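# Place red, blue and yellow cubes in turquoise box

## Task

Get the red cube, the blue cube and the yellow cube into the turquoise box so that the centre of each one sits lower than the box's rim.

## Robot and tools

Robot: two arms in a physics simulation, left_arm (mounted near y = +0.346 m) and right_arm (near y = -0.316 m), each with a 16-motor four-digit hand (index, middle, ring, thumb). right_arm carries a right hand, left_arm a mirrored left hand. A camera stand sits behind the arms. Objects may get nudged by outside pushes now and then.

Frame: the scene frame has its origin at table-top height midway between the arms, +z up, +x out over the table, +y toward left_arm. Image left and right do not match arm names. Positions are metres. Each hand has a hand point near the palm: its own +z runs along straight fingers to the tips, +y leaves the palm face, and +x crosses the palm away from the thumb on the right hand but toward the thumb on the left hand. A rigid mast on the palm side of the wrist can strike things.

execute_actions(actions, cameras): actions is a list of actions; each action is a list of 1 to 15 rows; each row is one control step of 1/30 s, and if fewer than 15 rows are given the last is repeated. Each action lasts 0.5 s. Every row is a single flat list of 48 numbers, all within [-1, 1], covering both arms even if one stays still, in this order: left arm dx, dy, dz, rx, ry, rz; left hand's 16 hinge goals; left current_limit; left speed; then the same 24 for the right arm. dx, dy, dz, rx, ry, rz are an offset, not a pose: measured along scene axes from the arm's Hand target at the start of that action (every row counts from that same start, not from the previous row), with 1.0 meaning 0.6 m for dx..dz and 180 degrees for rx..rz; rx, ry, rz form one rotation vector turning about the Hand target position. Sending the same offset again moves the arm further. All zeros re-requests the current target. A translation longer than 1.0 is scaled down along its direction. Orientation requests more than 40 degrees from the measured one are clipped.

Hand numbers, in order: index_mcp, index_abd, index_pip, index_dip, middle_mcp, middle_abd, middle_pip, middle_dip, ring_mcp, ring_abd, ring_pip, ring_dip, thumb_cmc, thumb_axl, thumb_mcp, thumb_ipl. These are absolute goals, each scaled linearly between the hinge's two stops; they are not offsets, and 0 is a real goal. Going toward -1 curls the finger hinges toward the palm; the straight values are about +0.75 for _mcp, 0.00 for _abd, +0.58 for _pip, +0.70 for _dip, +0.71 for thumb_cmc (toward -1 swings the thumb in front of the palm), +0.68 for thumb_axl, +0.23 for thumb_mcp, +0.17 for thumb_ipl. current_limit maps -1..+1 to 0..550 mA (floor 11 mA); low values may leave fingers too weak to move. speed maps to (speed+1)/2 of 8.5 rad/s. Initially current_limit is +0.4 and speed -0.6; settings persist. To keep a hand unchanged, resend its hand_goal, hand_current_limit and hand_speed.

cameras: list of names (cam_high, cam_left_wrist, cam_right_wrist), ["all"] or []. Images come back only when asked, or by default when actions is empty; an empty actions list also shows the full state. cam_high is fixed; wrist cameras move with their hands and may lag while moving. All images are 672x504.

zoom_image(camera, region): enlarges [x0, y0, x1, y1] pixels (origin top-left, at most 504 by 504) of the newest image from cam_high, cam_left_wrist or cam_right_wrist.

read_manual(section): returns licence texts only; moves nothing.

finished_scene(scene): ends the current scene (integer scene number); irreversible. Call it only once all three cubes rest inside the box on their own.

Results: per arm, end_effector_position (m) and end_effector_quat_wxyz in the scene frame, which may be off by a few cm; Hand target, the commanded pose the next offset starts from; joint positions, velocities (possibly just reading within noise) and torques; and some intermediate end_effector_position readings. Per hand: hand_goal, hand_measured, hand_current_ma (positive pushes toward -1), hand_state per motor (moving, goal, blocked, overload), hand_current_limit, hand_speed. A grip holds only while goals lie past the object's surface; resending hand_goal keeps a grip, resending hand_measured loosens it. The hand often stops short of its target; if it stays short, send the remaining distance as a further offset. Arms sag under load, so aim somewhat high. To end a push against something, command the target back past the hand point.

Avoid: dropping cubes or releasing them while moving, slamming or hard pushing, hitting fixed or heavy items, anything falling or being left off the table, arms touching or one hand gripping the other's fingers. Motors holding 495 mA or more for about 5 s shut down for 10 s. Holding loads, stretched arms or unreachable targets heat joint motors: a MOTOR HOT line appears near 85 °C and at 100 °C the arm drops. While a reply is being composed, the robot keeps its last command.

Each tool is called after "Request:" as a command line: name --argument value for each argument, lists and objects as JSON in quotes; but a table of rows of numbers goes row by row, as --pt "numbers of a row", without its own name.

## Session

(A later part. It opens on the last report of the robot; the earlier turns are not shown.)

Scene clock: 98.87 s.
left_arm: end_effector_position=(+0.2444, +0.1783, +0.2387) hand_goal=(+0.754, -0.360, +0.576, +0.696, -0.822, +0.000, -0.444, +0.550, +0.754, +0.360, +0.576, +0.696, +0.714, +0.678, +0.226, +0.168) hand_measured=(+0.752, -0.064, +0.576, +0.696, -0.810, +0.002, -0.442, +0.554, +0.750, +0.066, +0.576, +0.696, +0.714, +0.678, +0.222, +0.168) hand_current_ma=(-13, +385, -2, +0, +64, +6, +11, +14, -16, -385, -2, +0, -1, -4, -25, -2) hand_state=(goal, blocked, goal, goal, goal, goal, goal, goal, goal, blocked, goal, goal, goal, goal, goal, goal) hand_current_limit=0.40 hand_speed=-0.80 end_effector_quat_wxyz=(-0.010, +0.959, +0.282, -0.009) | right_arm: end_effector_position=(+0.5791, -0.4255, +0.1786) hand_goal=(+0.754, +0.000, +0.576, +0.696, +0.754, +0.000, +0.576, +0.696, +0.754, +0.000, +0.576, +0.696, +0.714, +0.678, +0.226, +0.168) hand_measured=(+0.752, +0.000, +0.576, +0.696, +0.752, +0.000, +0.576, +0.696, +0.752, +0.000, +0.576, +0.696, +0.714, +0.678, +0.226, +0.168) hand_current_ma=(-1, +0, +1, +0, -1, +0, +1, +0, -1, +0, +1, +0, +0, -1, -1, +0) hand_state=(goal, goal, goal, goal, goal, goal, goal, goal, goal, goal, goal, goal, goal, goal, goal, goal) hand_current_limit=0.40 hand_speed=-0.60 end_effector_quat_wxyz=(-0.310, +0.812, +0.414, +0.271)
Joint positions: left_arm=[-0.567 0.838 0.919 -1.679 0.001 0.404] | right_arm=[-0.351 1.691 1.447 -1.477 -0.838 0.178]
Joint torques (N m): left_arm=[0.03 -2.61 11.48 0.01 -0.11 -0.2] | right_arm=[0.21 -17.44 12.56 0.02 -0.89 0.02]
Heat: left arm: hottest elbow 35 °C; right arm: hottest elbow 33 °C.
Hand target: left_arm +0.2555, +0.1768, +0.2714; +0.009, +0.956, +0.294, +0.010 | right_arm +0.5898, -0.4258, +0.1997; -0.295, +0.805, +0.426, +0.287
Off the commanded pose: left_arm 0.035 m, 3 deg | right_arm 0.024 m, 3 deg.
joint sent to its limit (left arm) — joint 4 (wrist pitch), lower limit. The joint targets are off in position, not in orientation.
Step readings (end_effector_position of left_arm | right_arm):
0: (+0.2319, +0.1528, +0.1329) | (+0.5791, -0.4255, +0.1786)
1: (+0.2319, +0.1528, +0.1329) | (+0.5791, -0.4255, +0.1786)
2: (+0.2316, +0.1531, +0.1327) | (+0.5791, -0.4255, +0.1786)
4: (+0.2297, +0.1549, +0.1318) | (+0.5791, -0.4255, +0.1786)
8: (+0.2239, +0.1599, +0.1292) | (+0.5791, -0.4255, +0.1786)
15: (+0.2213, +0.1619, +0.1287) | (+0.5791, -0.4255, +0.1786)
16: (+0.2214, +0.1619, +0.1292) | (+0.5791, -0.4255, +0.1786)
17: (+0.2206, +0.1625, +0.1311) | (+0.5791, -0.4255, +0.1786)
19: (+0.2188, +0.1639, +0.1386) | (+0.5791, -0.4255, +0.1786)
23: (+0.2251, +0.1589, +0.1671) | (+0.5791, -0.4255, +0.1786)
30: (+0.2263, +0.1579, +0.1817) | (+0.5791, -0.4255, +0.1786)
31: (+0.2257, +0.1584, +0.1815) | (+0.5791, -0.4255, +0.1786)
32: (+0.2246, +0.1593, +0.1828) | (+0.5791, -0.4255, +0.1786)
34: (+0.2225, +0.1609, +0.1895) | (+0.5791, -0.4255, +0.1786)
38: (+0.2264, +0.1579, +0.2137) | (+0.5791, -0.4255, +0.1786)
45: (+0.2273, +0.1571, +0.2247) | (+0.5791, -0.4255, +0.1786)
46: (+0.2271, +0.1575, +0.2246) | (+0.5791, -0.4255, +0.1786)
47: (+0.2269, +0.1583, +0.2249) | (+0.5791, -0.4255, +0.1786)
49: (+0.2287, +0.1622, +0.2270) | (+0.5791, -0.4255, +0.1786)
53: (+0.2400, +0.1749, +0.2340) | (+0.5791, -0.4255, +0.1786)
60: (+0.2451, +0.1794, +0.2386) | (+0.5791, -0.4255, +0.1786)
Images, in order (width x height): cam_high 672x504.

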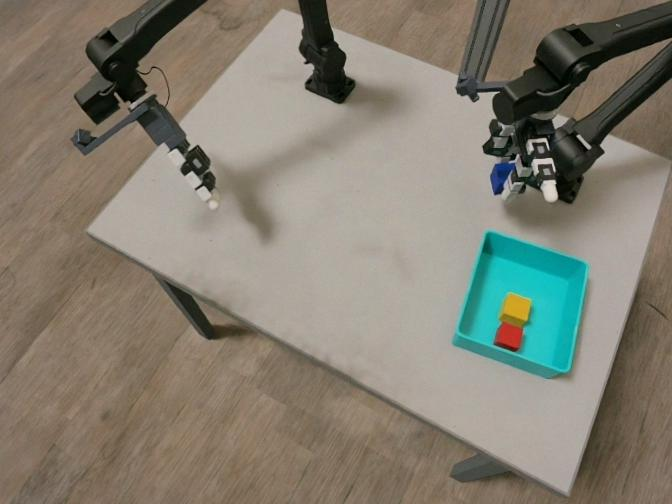

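Request:
execute_actions --actions '[[[0.055,0.06,0.03,0,0,0.06,0.754,-0.36,0.576,0.696,-0.822,0,-0.445,0.55,0.754,0.36,0.576,0.696,0.714,0.678,0.226,0.168,0.4,-0.8, 0,0,0,0,0,0,0.754,0,0.576,0.696,0.754,0,0.576,0.696,0.754,0,0.576,0.696,0.714,0.678,0.226,0.168,0.4,-0.6]],[[0.06,0.075,0.01,0,0,0.075,0.754,-0.36,0.576,0.696,-0.822,0,-0.445,0.55,0.754,0.36,0.576,0.696,0.714,0.678,0.226,0.168,0.4,-0.8, 0,0,0,0,0,0,0.754,0,0.576,0.696,0.754,0,0.576,0.696,0.754,0,0.576,0.696,0.714,0.678,0.226,0.168,0.4,-0.6]],[[0.055,0.08,0,0,0,0.08,0.754,-0.36,0.576,0.696,-0.822,0,-0.445,0.55,0.754,0.36,0.576,0.696,0.714,0.678,0.226,0.168,0.4,-0.8, 0,0,0,0,0,0,0.754,0,0.576,0.696,0.754,0,0.576,0.696,0.754,0,0.576,0.696,0.714,0.678,0.226,0.168,0.4,-0.6]],[[0.055,0.08,0,0,0,0.08,0.754,-0.36,0.576,0.696,-0.822,0,-0.445,0.55,0.754,0.36,0.576,0.696,0.714,0.678,0.226,0.168,0.4,-0.8, 0,0,0,0,0,0,0.754,0,0.576,0.696,0.754,0,0.576,0.696,0.754,0,0.576,0.696,0.714,0.678,0.226,0.168,0.4,-0.6]],[[0.051,0.071,0,0,0,0.07,0.754,-0.36,0.576,0.696,-0.822,0,-0.445,0.55,0.754,0.36,0.576,0.696,0.714,0.678,0.226,0.168,0.4,-0.8, 0,0,0,0,0,0,0.754,0,0.576,0.696,0.754,0,0.576,0.696,0.754,0,0.576,0.696,0.714,0.678,0.226,0.168,0.4,-0.6]]]' --cameras '["cam_high","cam_left_wrist"]'

Request:
zoom_image --camera "cam_high" --region '[430, 170, 610, 400]'

Scene clock: 102.83 s.
left_arm: end_effector_position=(+0.4017, +0.3917, +0.2677) hand_goal=(+0.754, -0.360, +0.576, +0.696, -0.822, +0.000, -0.444, +0.550, +0.754, +0.360, +0.576, +0.696, +0.714, +0.678, +0.226, +0.168) hand_measured=(+0.752, -0.064, +0.576, +0.696, -0.810, +0.002, -0.442, +0.554, +0.752, +0.068, +0.576, +0.696, +0.714, +0.678, +0.222, +0.168) hand_current_ma=(-10, +385, -2, +0, +64, +5, +11, +14, -12, -385, -3, +0, -1, -4, -25, -2) hand_state=(goal, blocked, goal, goal, goal, goal, goal, goal, goal, blocked, goal, goal, goal, goal, goal, goal) hand_current_limit=0.40 hand_speed=-0.80 end_effector_quat_wxyz=(-0.021, +0.651, +0.758, -0.013) | right_arm: end_effector_position=(+0.5791, -0.4255, +0.1786) hand_goal=(+0.754, +0.000, +0.576, +0.696, +0.754, +0.000, +0.576, +0.696, +0.754, +0.000, +0.576, +0.696, +0.714, +0.678, +0.226, +0.168) hand_measured=(+0.752, +0.000, +0.576, +0.696, +0.752, +0.000, +0.576, +0.696, +0.752, +0.000, +0.576, +0.696, +0.714, +0.678, +0.226, +0.168) hand_current_ma=(-1, +0, +1, +0, -1, +0, +1, +0, -1, +0, +1, +0, +0, -1, -1, +0) hand_state=(goal, goal, goal, goal, goal, goal, goal, goal, goal, goal, goal, goal, goal, goal, goal, goal) hand_current_limit=0.40 hand_speed=-0.60 end_effector_quat_wxyz=(-0.310, +0.812, +0.414, +0.271)
Joint positions: left_arm=[0.057 1.158 1.194 -1.656 -0.009 -0.122] | right_arm=[-0.351 1.691 1.447 -1.477 -0.838 0.178]
Joint torques (N m): left_arm=[-0.26 -6.07 11.44 0.75 -0.15 -0.17] | right_arm=[0.21 -17.49 12.56 0.01 -0.89 0.02]
Heat: left arm: hottest elbow 36 °C; right arm: hottest elbow 33 °C.
Hand target: left_arm +0.4211, +0.3964, +0.2954; +0.002, +0.643, +0.765, +0.013 | right_arm +0.5898, -0.4258, +0.1997; -0.295, +0.805, +0.426, +0.287
Off the commanded pose: left_arm 0.034 m, 4 deg | right_arm 0.024 m, 3 deg.
Step readings (end_effector_position of left_arm | right_arm):
0: (+0.2444, +0.1783, +0.2387) | (+0.5791, -0.4255, +0.1786)
1: (+0.2444, +0.1783, +0.2387) | (+0.5791, -0.4255, +0.1786)
2: (+0.2451, +0.1792, +0.2387) | (+0.5791, -0.4255, +0.1786)
4: (+0.2525, +0.1872, +0.2415) | (+0.5791, -0.4255, +0.1786)
8: (+0.2719, +0.2094, +0.2521) | (+0.5791, -0.4255, +0.1786)
15: (+0.2778, +0.2144, +0.2586) | (+0.5791, -0.4255, +0.1786)
16: (+0.2776, +0.2142, +0.2586) | (+0.5791, -0.4255, +0.1786)
17: (+0.2780, +0.2142, +0.2594) | (+0.5791, -0.4255, +0.1786)
19: (+0.2848, +0.2247, +0.2609) | (+0.5791, -0.4255, +0.1786)
23: (+0.3038, +0.2524, +0.2670) | (+0.5791, -0.4255, +0.1786)
30: (+0.3116, +0.2575, +0.2659) | (+0.5791, -0.4255, +0.1786)
31: (+0.3114, +0.2570, +0.2659) | (+0.5791, -0.4255, +0.1786)
32: (+0.3120, +0.2579, +0.2656) | (+0.5791, -0.4255, +0.1786)
34: (+0.3195, +0.2683, +0.2675) | (+0.5791, -0.4255, +0.1786)
38: (+0.3362, +0.2959, +0.2680) | (+0.5791, -0.4255, +0.1786)
45: (+0.3428, +0.3031, +0.2656) | (+0.5791, -0.4255, +0.1786)
46: (+0.3432, +0.3034, +0.2663) | (+0.5791, -0.4255, +0.1786)
47: (+0.3443, +0.3040, +0.2668) | (+0.5791, -0.4255, +0.1786)
49: (+0.3501, +0.3140, +0.2689) | (+0.5791, -0.4255, +0.1786)
53: (+0.3639, +0.3411, +0.2691) | (+0.5791, -0.4255, +0.1786)
60: (+0.3700, +0.3496, +0.2641) | (+0.5791, -0.4255, +0.1786)
61: (+0.3703, +0.3499, +0.2648) | (+0.5791, -0.4255, +0.1786)
62: (+0.3710, +0.3508, +0.2657) | (+0.5791, -0.4255, +0.1786)
64: (+0.3775, +0.3589, +0.2687) | (+0.5791, -0.4255, +0.1786)
68: (+0.3948, +0.3808, +0.2705) | (+0.5791, -0.4255, +0.1786)
75: (+0.4009, +0.3906, +0.2643) | (+0.5791, -0.4255, +0.1786)
camera_calibration:
cam_left_wrist: T_world_to_cam=[[-0.487228, -0.871132, 0.0611311, 0.484348], [-0.541085, 0.356094, 0.761856, -0.172903], [-0.685446, 0.33812, -0.644856, 0.439851], [0, 0, 0, 1]] pos_world=[0.443927, 0.334778, 0.385759]
Images, in order (width x height): cam_high 672x504, cam_left_wrist 672x504.

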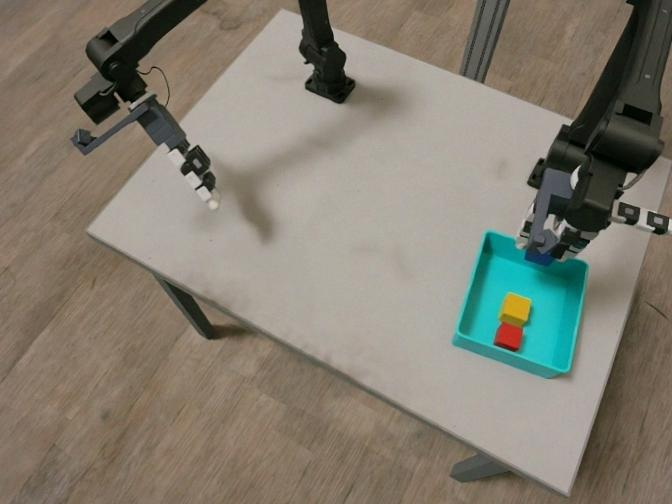

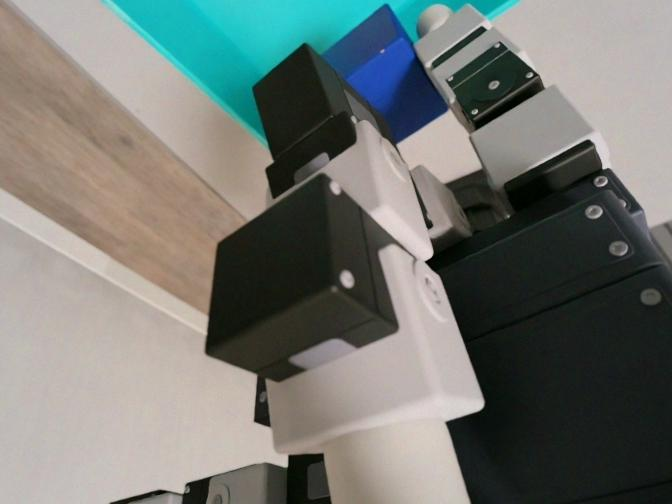

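Scaled by 2.191.

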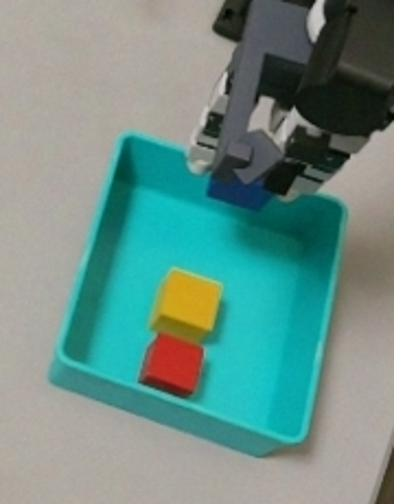

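Request:
execute_actions --actions '[[[0,0.009,-0.04,-0.0048,-0.0016,0,0.754,-0.36,0.576,0.696,-0.822,0,-0.445,0.55,0.754,0.36,0.576,0.696,0.714,0.678,0.226,0.168,0.4,-0.8, 0,0,0,0,0,0,0.754,0,0.576,0.696,0.754,0,0.576,0.696,0.754,0,0.576,0.696,0.714,0.678,0.226,0.168,0.4,-0.6]],[[0,0,-0.07,0,0,0,0.754,-0.36,0.576,0.696,-0.822,0,-0.445,0.55,0.754,0.36,0.576,0.696,0.714,0.678,0.226,0.168,0.4,-0.8, 0,0,0,0,0,0,0.754,0,0.576,0.696,0.754,0,0.576,0.696,0.754,0,0.576,0.696,0.714,0.678,0.226,0.168,0.4,-0.6]],[[0,0,-0.06,0,0,0,0.754,-0.36,0.576,0.696,-0.822,0,-0.445,0.55,0.754,0.36,0.576,0.696,0.714,0.678,0.226,0.168,0.4,-0.8, 0,0,0,0,0,0,0.754,0,0.576,0.696,0.754,0,0.576,0.696,0.754,0,0.576,0.696,0.714,0.678,0.226,0.168,0.4,-0.6]]]' --cameras '["cam_high","cam_left_wrist"]'

Request:
zoom_image --camera "cam_high" --region '[430, 170, 610, 400]'

Scene clock: 105.63 s.
left_arm: end_effector_position=(+0.4153, +0.3955, +0.1936) hand_goal=(+0.754, -0.360, +0.576, +0.696, -0.822, +0.000, -0.444, +0.550, +0.754, +0.360, +0.576, +0.696, +0.714, +0.678, +0.226, +0.168) hand_measured=(+0.752, -0.064, +0.576, +0.696, -0.810, +0.002, -0.442, +0.554, +0.752, +0.068, +0.576, +0.696, +0.714, +0.678, +0.222, +0.168) hand_current_ma=(-8, +385, -2, +0, +63, +5, +11, +14, -10, -385, -3, +0, -1, -4, -25, -2) hand_state=(goal, blocked, goal, goal, goal, goal, goal, goal, goal, blocked, goal, goal, goal, goal, goal, goal) hand_current_limit=0.40 hand_speed=-0.80 end_effector_quat_wxyz=(+0.004, +0.645, +0.764, +0.003) | right_arm: end_effector_position=(+0.5791, -0.4255, +0.1786) hand_goal=(+0.754, +0.000, +0.576, +0.696, +0.754, +0.000, +0.576, +0.696, +0.754, +0.000, +0.576, +0.696, +0.714, +0.678, +0.226, +0.168) hand_measured=(+0.752, +0.000, +0.576, +0.696, +0.752, +0.000, +0.576, +0.696, +0.752, +0.000, +0.576, +0.696, +0.714, +0.678, +0.226, +0.168) hand_current_ma=(-1, +0, +1, +0, -1, +0, +1, +0, -1, +0, +1, +0, +0, -1, -1, +0) hand_state=(goal, goal, goal, goal, goal, goal, goal, goal, goal, goal, goal, goal, goal, goal, goal, goal) hand_current_limit=0.40 hand_speed=-0.60 end_effector_quat_wxyz=(-0.310, +0.812, +0.414, +0.271)
Joint positions: left_arm=[0.069 1.171 0.999 -1.389 0.001 -0.127] | right_arm=[-0.351 1.691 1.447 -1.477 -0.838 0.178]
Joint torques (N m): left_arm=[-0.09 -6.48 6.82 1.01 -0.02 0.03] | right_arm=[0.26 -17.44 12.57 0.01 -0.89 0.02]
Heat: left arm: hottest elbow 36 °C; right arm: hottest elbow 33 °C.
Hand target: left_arm +0.4211, +0.4018, +0.1934; +0.009, +0.643, +0.766, +0.009 | right_arm +0.5898, -0.4258, +0.1997; -0.295, +0.805, +0.426, +0.287
Off the commanded pose: left_arm 0.009 m, 1 deg | right_arm 0.024 m, 3 deg.
Step readings (end_effector_position of left_arm | right_arm):
0: (+0.4017, +0.3917, +0.2677) | (+0.5791, -0.4255, +0.1786)
1: (+0.4017, +0.3917, +0.2677) | (+0.5791, -0.4255, +0.1786)
2: (+0.4025, +0.3917, +0.2679) | (+0.5791, -0.4255, +0.1786)
4: (+0.4067, +0.3911, +0.2690) | (+0.5791, -0.4255, +0.1786)
8: (+0.4138, +0.3935, +0.2705) | (+0.5791, -0.4255, +0.1786)
15: (+0.4159, +0.3952, +0.2712) | (+0.5791, -0.4255, +0.1786)
16: (+0.4157, +0.3951, +0.2712) | (+0.5791, -0.4255, +0.1786)
17: (+0.4165, +0.3952, +0.2691) | (+0.5791, -0.4255, +0.1786)
19: (+0.4181, +0.3954, +0.2585) | (+0.5791, -0.4255, +0.1786)
23: (+0.4115, +0.3950, +0.2319) | (+0.5791, -0.4255, +0.1786)
30: (+0.4148, +0.3954, +0.2278) | (+0.5791, -0.4255, +0.1786)
31: (+0.4148, +0.3954, +0.2272) | (+0.5791, -0.4255, +0.1786)
32: (+0.4156, +0.3954, +0.2264) | (+0.5791, -0.4255, +0.1786)
34: (+0.4177, +0.3955, +0.2186) | (+0.5791, -0.4255, +0.1786)
38: (+0.4122, +0.3951, +0.1983) | (+0.5791, -0.4255, +0.1786)
45: (+0.4149, +0.3955, +0.1935) | (+0.5791, -0.4255, +0.1786)
camera_calibration:
cam_left_wrist: T_world_to_cam=[[-0.475268, -0.878915, 0.0403668, 0.500939], [-0.59084, 0.352816, 0.725554, -0.0814729], [-0.651942, 0.320982, -0.68698, 0.401222], [0, 0, 0, 1]] pos_world=[0.451516, 0.340242, 0.314523]
Images, in order (width x height): cam_high 672x504, cam_left_wrist 672x504.

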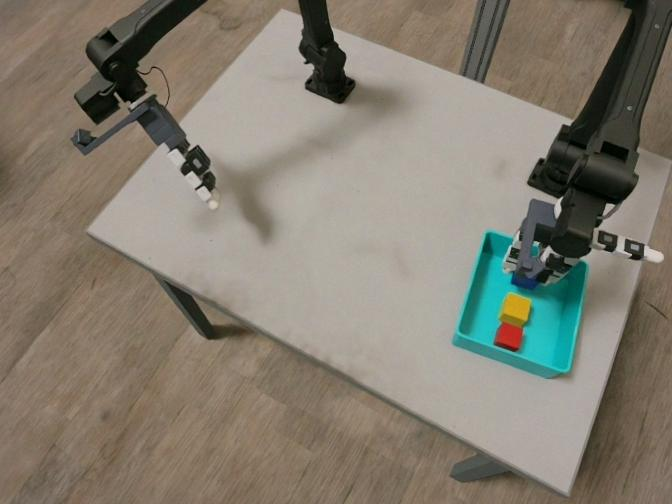

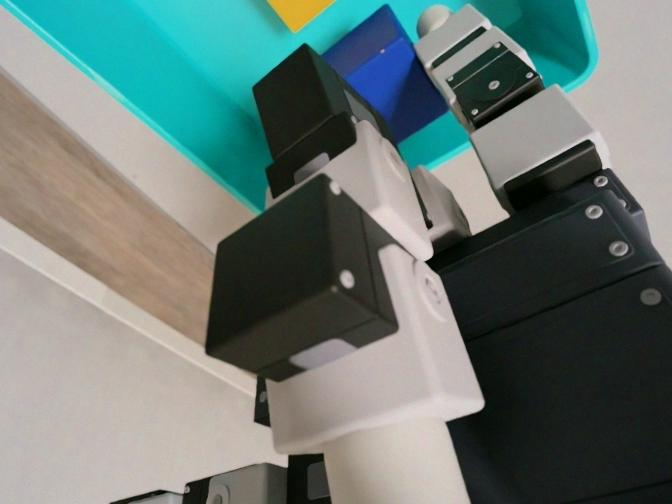

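Scaled by 2.191.

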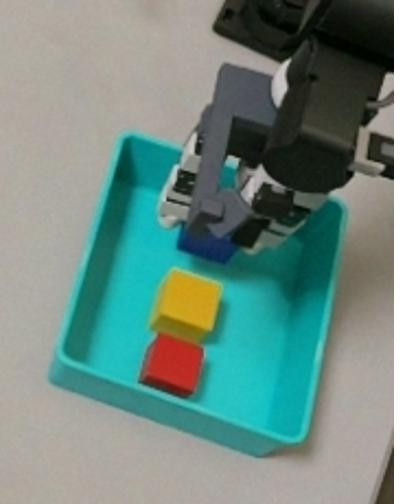

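Request:
execute_actions --actions '[[[0,0,-0.05,0,0,0,0.754,-0.36,0.576,0.696,-0.822,0,-0.445,0.55,0.754,0.36,0.576,0.696,0.714,0.678,0.226,0.168,0.4,-0.8, 0,0,0,0,0,0,0.754,0,0.576,0.696,0.754,0,0.576,0.696,0.754,0,0.576,0.696,0.714,0.678,0.226,0.168,0.4,-0.6]],[[0,0,-0.033,0,0,0,0.754,-0.36,0.576,0.696,-0.822,0,-0.445,0.55,0.754,0.36,0.576,0.696,0.714,0.678,0.226,0.168,0.4,-0.8, 0,0,0,0,0,0,0.754,0,0.576,0.696,0.754,0,0.576,0.696,0.754,0,0.576,0.696,0.714,0.678,0.226,0.168,0.4,-0.6]],[[0,0,-0.017,0,0,0,0.754,-0.36,0.576,0.696,-0.822,0,-0.445,0.55,0.754,0.36,0.576,0.696,0.714,0.678,0.226,0.168,0.4,-0.8, 0,0,0,0,0,0,0.754,0,0.576,0.696,0.754,0,0.576,0.696,0.754,0,0.576,0.696,0.714,0.678,0.226,0.168,0.4,-0.6]]]' --cameras '["cam_left_wrist"]'

Request:
zoom_image --camera "cam_left_wrist" --region '[260, 0, 500, 160]'

Scene clock: 108.27 s.
left_arm: end_effector_position=(+0.4156, +0.3958, +0.1359) hand_goal=(+0.754, -0.360, +0.576, +0.696, -0.822, +0.000, -0.444, +0.550, +0.754, +0.360, +0.576, +0.696, +0.714, +0.678, +0.226, +0.168) hand_measured=(+0.754, -0.064, +0.576, +0.696, -0.810, +0.002, -0.442, +0.554, +0.752, +0.068, +0.576, +0.696, +0.714, +0.678, +0.222, +0.168) hand_current_ma=(-3, +385, -1, +0, +63, +5, +11, +14, -6, -385, -3, +0, -1, -4, -25, -2) hand_state=(goal, blocked, goal, goal, goal, goal, goal, goal, goal, blocked, goal, goal, goal, goal, goal, goal) hand_current_limit=0.40 hand_speed=-0.80 end_effector_quat_wxyz=(+0.005, +0.644, +0.765, +0.004) | right_arm: end_effector_position=(+0.5791, -0.4255, +0.1786) hand_goal=(+0.754, +0.000, +0.576, +0.696, +0.754, +0.000, +0.576, +0.696, +0.754, +0.000, +0.576, +0.696, +0.714, +0.678, +0.226, +0.168) hand_measured=(+0.752, +0.000, +0.576, +0.696, +0.752, +0.000, +0.576, +0.696, +0.752, +0.000, +0.576, +0.696, +0.714, +0.678, +0.226, +0.168) hand_current_ma=(-1, +0, +1, +0, -1, +0, +1, +0, -1, +0, +1, +0, +0, -1, -1, +0) hand_state=(goal, goal, goal, goal, goal, goal, goal, goal, goal, goal, goal, goal, goal, goal, goal, goal) hand_current_limit=0.40 hand_speed=-0.60 end_effector_quat_wxyz=(-0.310, +0.812, +0.414, +0.271)
Joint positions: left_arm=[0.069 1.213 0.875 -1.22 0.001 -0.13] | right_arm=[-0.351 1.691 1.447 -1.477 -0.838 0.178]
Joint torques (N m): left_arm=[-0.32 -6.36 6.32 1.14 -0.04 0.01] | right_arm=[0.21 -17.44 12.56 0.02 -0.89 0.01]
Heat: left arm: hottest elbow 36 °C; right arm: hottest elbow 33 °C.
Hand target: left_arm +0.4211, +0.4018, +0.1334; +0.009, +0.643, +0.766, +0.009 | right_arm +0.5898, -0.4258, +0.1997; -0.295, +0.805, +0.426, +0.287
Off the commanded pose: left_arm 0.009 m, 1 deg | right_arm 0.024 m, 3 deg.
Step readings (end_effector_position of left_arm | right_arm):
0: (+0.4153, +0.3955, +0.1936) | (+0.5791, -0.4255, +0.1786)
1: (+0.4148, +0.3955, +0.1929) | (+0.5791, -0.4255, +0.1786)
2: (+0.4161, +0.3957, +0.1923) | (+0.5791, -0.4255, +0.1786)
4: (+0.4172, +0.3957, +0.1862) | (+0.5791, -0.4255, +0.1786)
8: (+0.4131, +0.3954, +0.1690) | (+0.5791, -0.4255, +0.1786)
15: (+0.4149, +0.3956, +0.1635) | (+0.5791, -0.4255, +0.1786)
16: (+0.4153, +0.3956, +0.1637) | (+0.5791, -0.4255, +0.1786)
17: (+0.4158, +0.3956, +0.1628) | (+0.5791, -0.4255, +0.1786)
19: (+0.4172, +0.3957, +0.1596) | (+0.5791, -0.4255, +0.1786)
23: (+0.4150, +0.3956, +0.1494) | (+0.5791, -0.4255, +0.1786)
30: (+0.4156, +0.3956, +0.1447) | (+0.5791, -0.4255, +0.1786)
31: (+0.4156, +0.3956, +0.1447) | (+0.5791, -0.4255, +0.1786)
32: (+0.4158, +0.3956, +0.1443) | (+0.5791, -0.4255, +0.1786)
34: (+0.4167, +0.3957, +0.1431) | (+0.5791, -0.4255, +0.1786)
38: (+0.4160, +0.3957, +0.1382) | (+0.5791, -0.4255, +0.1786)
45: (+0.4156, +0.3958, +0.1359) | (+0.5791, -0.4255, +0.1786)
camera_calibration:
cam_left_wrist: T_world_to_cam=[[-0.472645, -0.880396, 0.0388523, 0.503377], [-0.594112, 0.350895, 0.723812, -0.0371938], [-0.650874, 0.319024, -0.688903, 0.362267], [0, 0, 0, 1]] pos_world=[0.451612, 0.34065, 0.256931]
Images, in order (width x height): cam_left_wrist 672x504.

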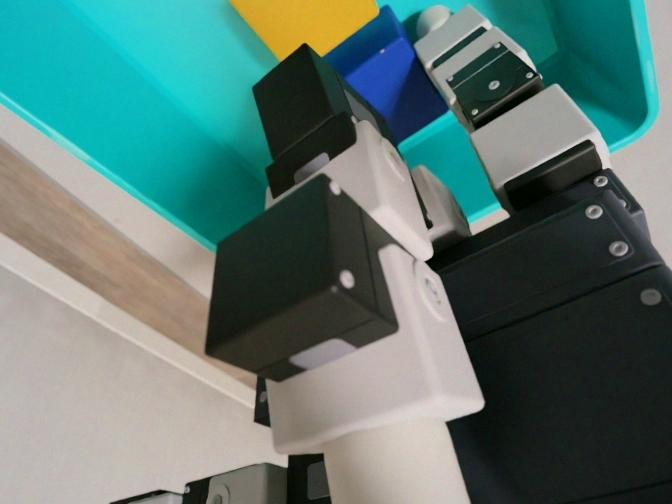

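Scaled by 2.100.

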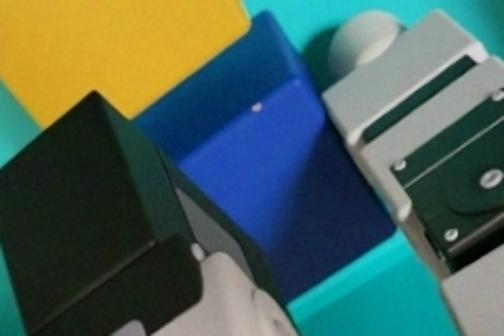

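Request:
execute_actions --actions '[[[0,0,-0.003,0,0,0,0.754,-0.2,0.576,0.696,-0.822,0,-0.445,0.55,0.754,0.2,0.576,0.696,0.714,0.678,0.226,0.168,0.4,-0.85, 0,0,0,0,0,0,0.754,0,0.576,0.696,0.754,0,0.576,0.696,0.754,0,0.576,0.696,0.714,0.678,0.226,0.168,0.4,-0.6]],[[0,0,0,0,0,0,0.754,0.08,0.576,0.696,-0.822,0,-0.445,0.55,0.754,-0.08,0.576,0.696,0.714,0.678,0.226,0.168,0.4,-0.85, 0,0,0,0,0,0,0.754,0,0.576,0.696,0.754,0,0.576,0.696,0.754,0,0.576,0.696,0.714,0.678,0.226,0.168,0.4,-0.6]],[[0.01,0,0.05,0,0,0,0.754,0.08,0.576,0.696,-0.822,0,-0.445,0.55,0.754,-0.08,0.576,0.696,0.714,0.678,0.226,0.168,0.4,-0.8, 0,0,0,0,0,0,0.754,0,0.576,0.696,0.754,0,0.576,0.696,0.754,0,0.576,0.696,0.714,0.678,0.226,0.168,0.4,-0.6]],[[0,0,0.09,0,0,0,0.754,0.08,0.576,0.696,-0.822,0,-0.445,0.55,0.754,-0.08,0.576,0.696,0.714,0.678,0.226,0.168,0.4,-0.8, 0,0,0,0,0,0,0.754,0,0.576,0.696,0.754,0,0.576,0.696,0.754,0,0.576,0.696,0.714,0.678,0.226,0.168,0.4,-0.6]],[[0,0,0.05,0,0,0,0.754,0.08,0.576,0.696,-0.822,0,-0.445,0.55,0.754,-0.08,0.576,0.696,0.714,0.678,0.226,0.168,0.4,-0.8, 0,0,0,0,0,0,0.754,0,0.576,0.696,0.754,0,0.576,0.696,0.754,0,0.576,0.696,0.714,0.678,0.226,0.168,0.4,-0.6]]]' --cameras '["cam_high"]'

Request:
zoom_image --camera "cam_high" --region '[430, 170, 610, 400]'

Scene clock: 112.07 s.
left_arm: end_effector_position=(+0.4148, +0.3951, +0.2149) hand_goal=(+0.754, +0.080, +0.576, +0.696, -0.822, +0.000, -0.444, +0.550, +0.754, -0.080, +0.576, +0.696, +0.714, +0.678, +0.226, +0.168) hand_measured=(+0.754, +0.076, +0.576, +0.696, -0.810, +0.002, -0.442, +0.554, +0.754, -0.076, +0.576, +0.696, +0.714, +0.678, +0.222, +0.168) hand_current_ma=(-2, -16, +2, +0, +63, +5, +11, +14, -3, +15, +0, +0, -1, -4, -25, -2) hand_state=(goal, goal, goal, goal, goal, goal, goal, goal, goal, goal, goal, goal, goal, goal, goal, goal) hand_current_limit=0.40 hand_speed=-0.80 end_effector_quat_wxyz=(-0.013, +0.647, +0.763, -0.013) | right_arm: end_effector_position=(+0.5791, -0.4255, +0.1786) hand_goal=(+0.754, +0.000, +0.576, +0.696, +0.754, +0.000, +0.576, +0.696, +0.754, +0.000, +0.576, +0.696, +0.714, +0.678, +0.226, +0.168) hand_measured=(+0.752, +0.000, +0.576, +0.696, +0.752, +0.000, +0.576, +0.696, +0.752, +0.000, +0.576, +0.696, +0.714, +0.678, +0.226, +0.168) hand_current_ma=(-1, +0, +1, +0, -1, +0, +1, +0, -1, +0, +1, +0, +0, -1, -1, +0) hand_state=(goal, goal, goal, goal, goal, goal, goal, goal, goal, goal, goal, goal, goal, goal, goal, goal) hand_current_limit=0.40 hand_speed=-0.60 end_effector_quat_wxyz=(-0.310, +0.812, +0.414, +0.271)
Joint positions: left_arm=[0.069 1.191 1.081 -1.496 0.001 -0.122] | right_arm=[-0.351 1.691 1.447 -1.477 -0.838 0.178]
Joint torques (N m): left_arm=[0.03 -8.64 10.85 -0.03 -0.06 -0.01] | right_arm=[0.21 -17.44 12.57 0.02 -0.89 0.01]
Heat: left arm: hottest elbow 36 °C; right arm: hottest elbow 33 °C.
Hand target: left_arm +0.4271, +0.4018, +0.2456; +0.009, +0.643, +0.766, +0.009 | right_arm +0.5898, -0.4258, +0.1997; -0.295, +0.805, +0.426, +0.287
Off the commanded pose: left_arm 0.034 m, 4 deg | right_arm 0.024 m, 3 deg.
Step readings (end_effector_position of left_arm | right_arm):
0: (+0.4156, +0.3958, +0.1359) | (+0.5791, -0.4255, +0.1786)
1: (+0.4156, +0.3958, +0.1359) | (+0.5791, -0.4255, +0.1786)
2: (+0.4160, +0.3958, +0.1360) | (+0.5791, -0.4255, +0.1786)
4: (+0.4160, +0.3958, +0.1360) | (+0.5791, -0.4255, +0.1786)
8: (+0.4167, +0.3958, +0.1363) | (+0.5791, -0.4255, +0.1786)
15: (+0.4167, +0.3958, +0.1363) | (+0.5791, -0.4255, +0.1786)
16: (+0.4167, +0.3958, +0.1363) | (+0.5791, -0.4255, +0.1786)
17: (+0.4167, +0.3958, +0.1363) | (+0.5791, -0.4255, +0.1786)
19: (+0.4167, +0.3958, +0.1363) | (+0.5791, -0.4255, +0.1786)
23: (+0.4175, +0.3958, +0.1366) | (+0.5791, -0.4255, +0.1786)
30: (+0.4175, +0.3958, +0.1366) | (+0.5791, -0.4255, +0.1786)
31: (+0.4175, +0.3958, +0.1366) | (+0.5791, -0.4255, +0.1786)
32: (+0.4175, +0.3958, +0.1366) | (+0.5791, -0.4255, +0.1786)
34: (+0.4149, +0.3956, +0.1357) | (+0.5791, -0.4255, +0.1786)
38: (+0.4083, +0.3953, +0.1340) | (+0.5791, -0.4255, +0.1786)
45: (+0.4086, +0.3953, +0.1371) | (+0.5791, -0.4255, +0.1786)
46: (+0.4088, +0.3954, +0.1376) | (+0.5791, -0.4255, +0.1786)
47: (+0.4073, +0.3952, +0.1392) | (+0.5791, -0.4255, +0.1786)
49: (+0.4055, +0.3948, +0.1462) | (+0.5791, -0.4255, +0.1786)
53: (+0.4120, +0.3951, +0.1730) | (+0.5791, -0.4255, +0.1786)
60: (+0.4147, +0.3951, +0.1893) | (+0.5791, -0.4255, +0.1786)
61: (+0.4140, +0.3951, +0.1891) | (+0.5791, -0.4255, +0.1786)
62: (+0.4126, +0.3950, +0.1898) | (+0.5791, -0.4255, +0.1786)
64: (+0.4104, +0.3949, +0.1935) | (+0.5791, -0.4255, +0.1786)
68: (+0.4141, +0.3951, +0.2085) | (+0.5791, -0.4255, +0.1786)
75: (+0.4156, +0.3951, +0.2151) | (+0.5791, -0.4255, +0.1786)
Images, in order (width x height): cam_high 672x504.

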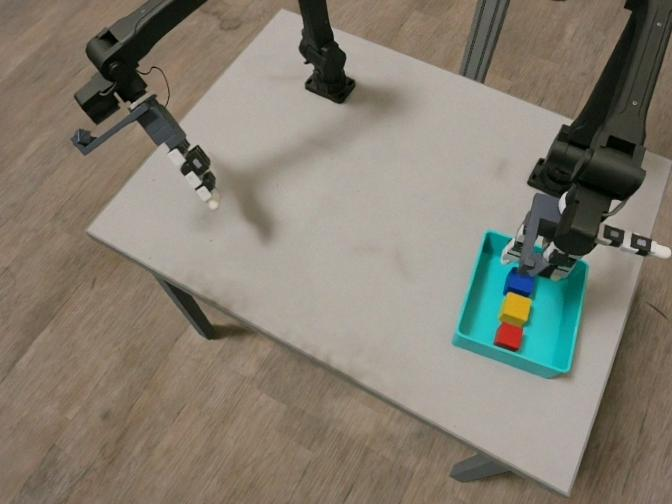

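Scaled by 2.191.

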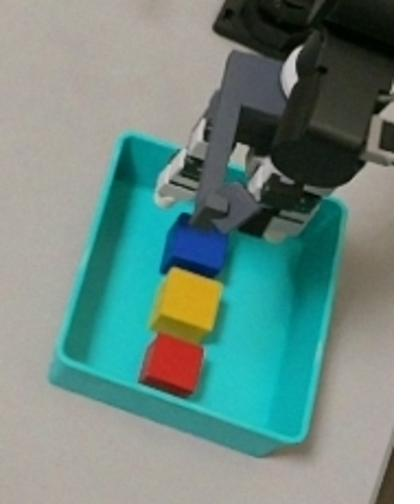

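Request:
finished_scene --scene 3

The scene is finished: the task was done.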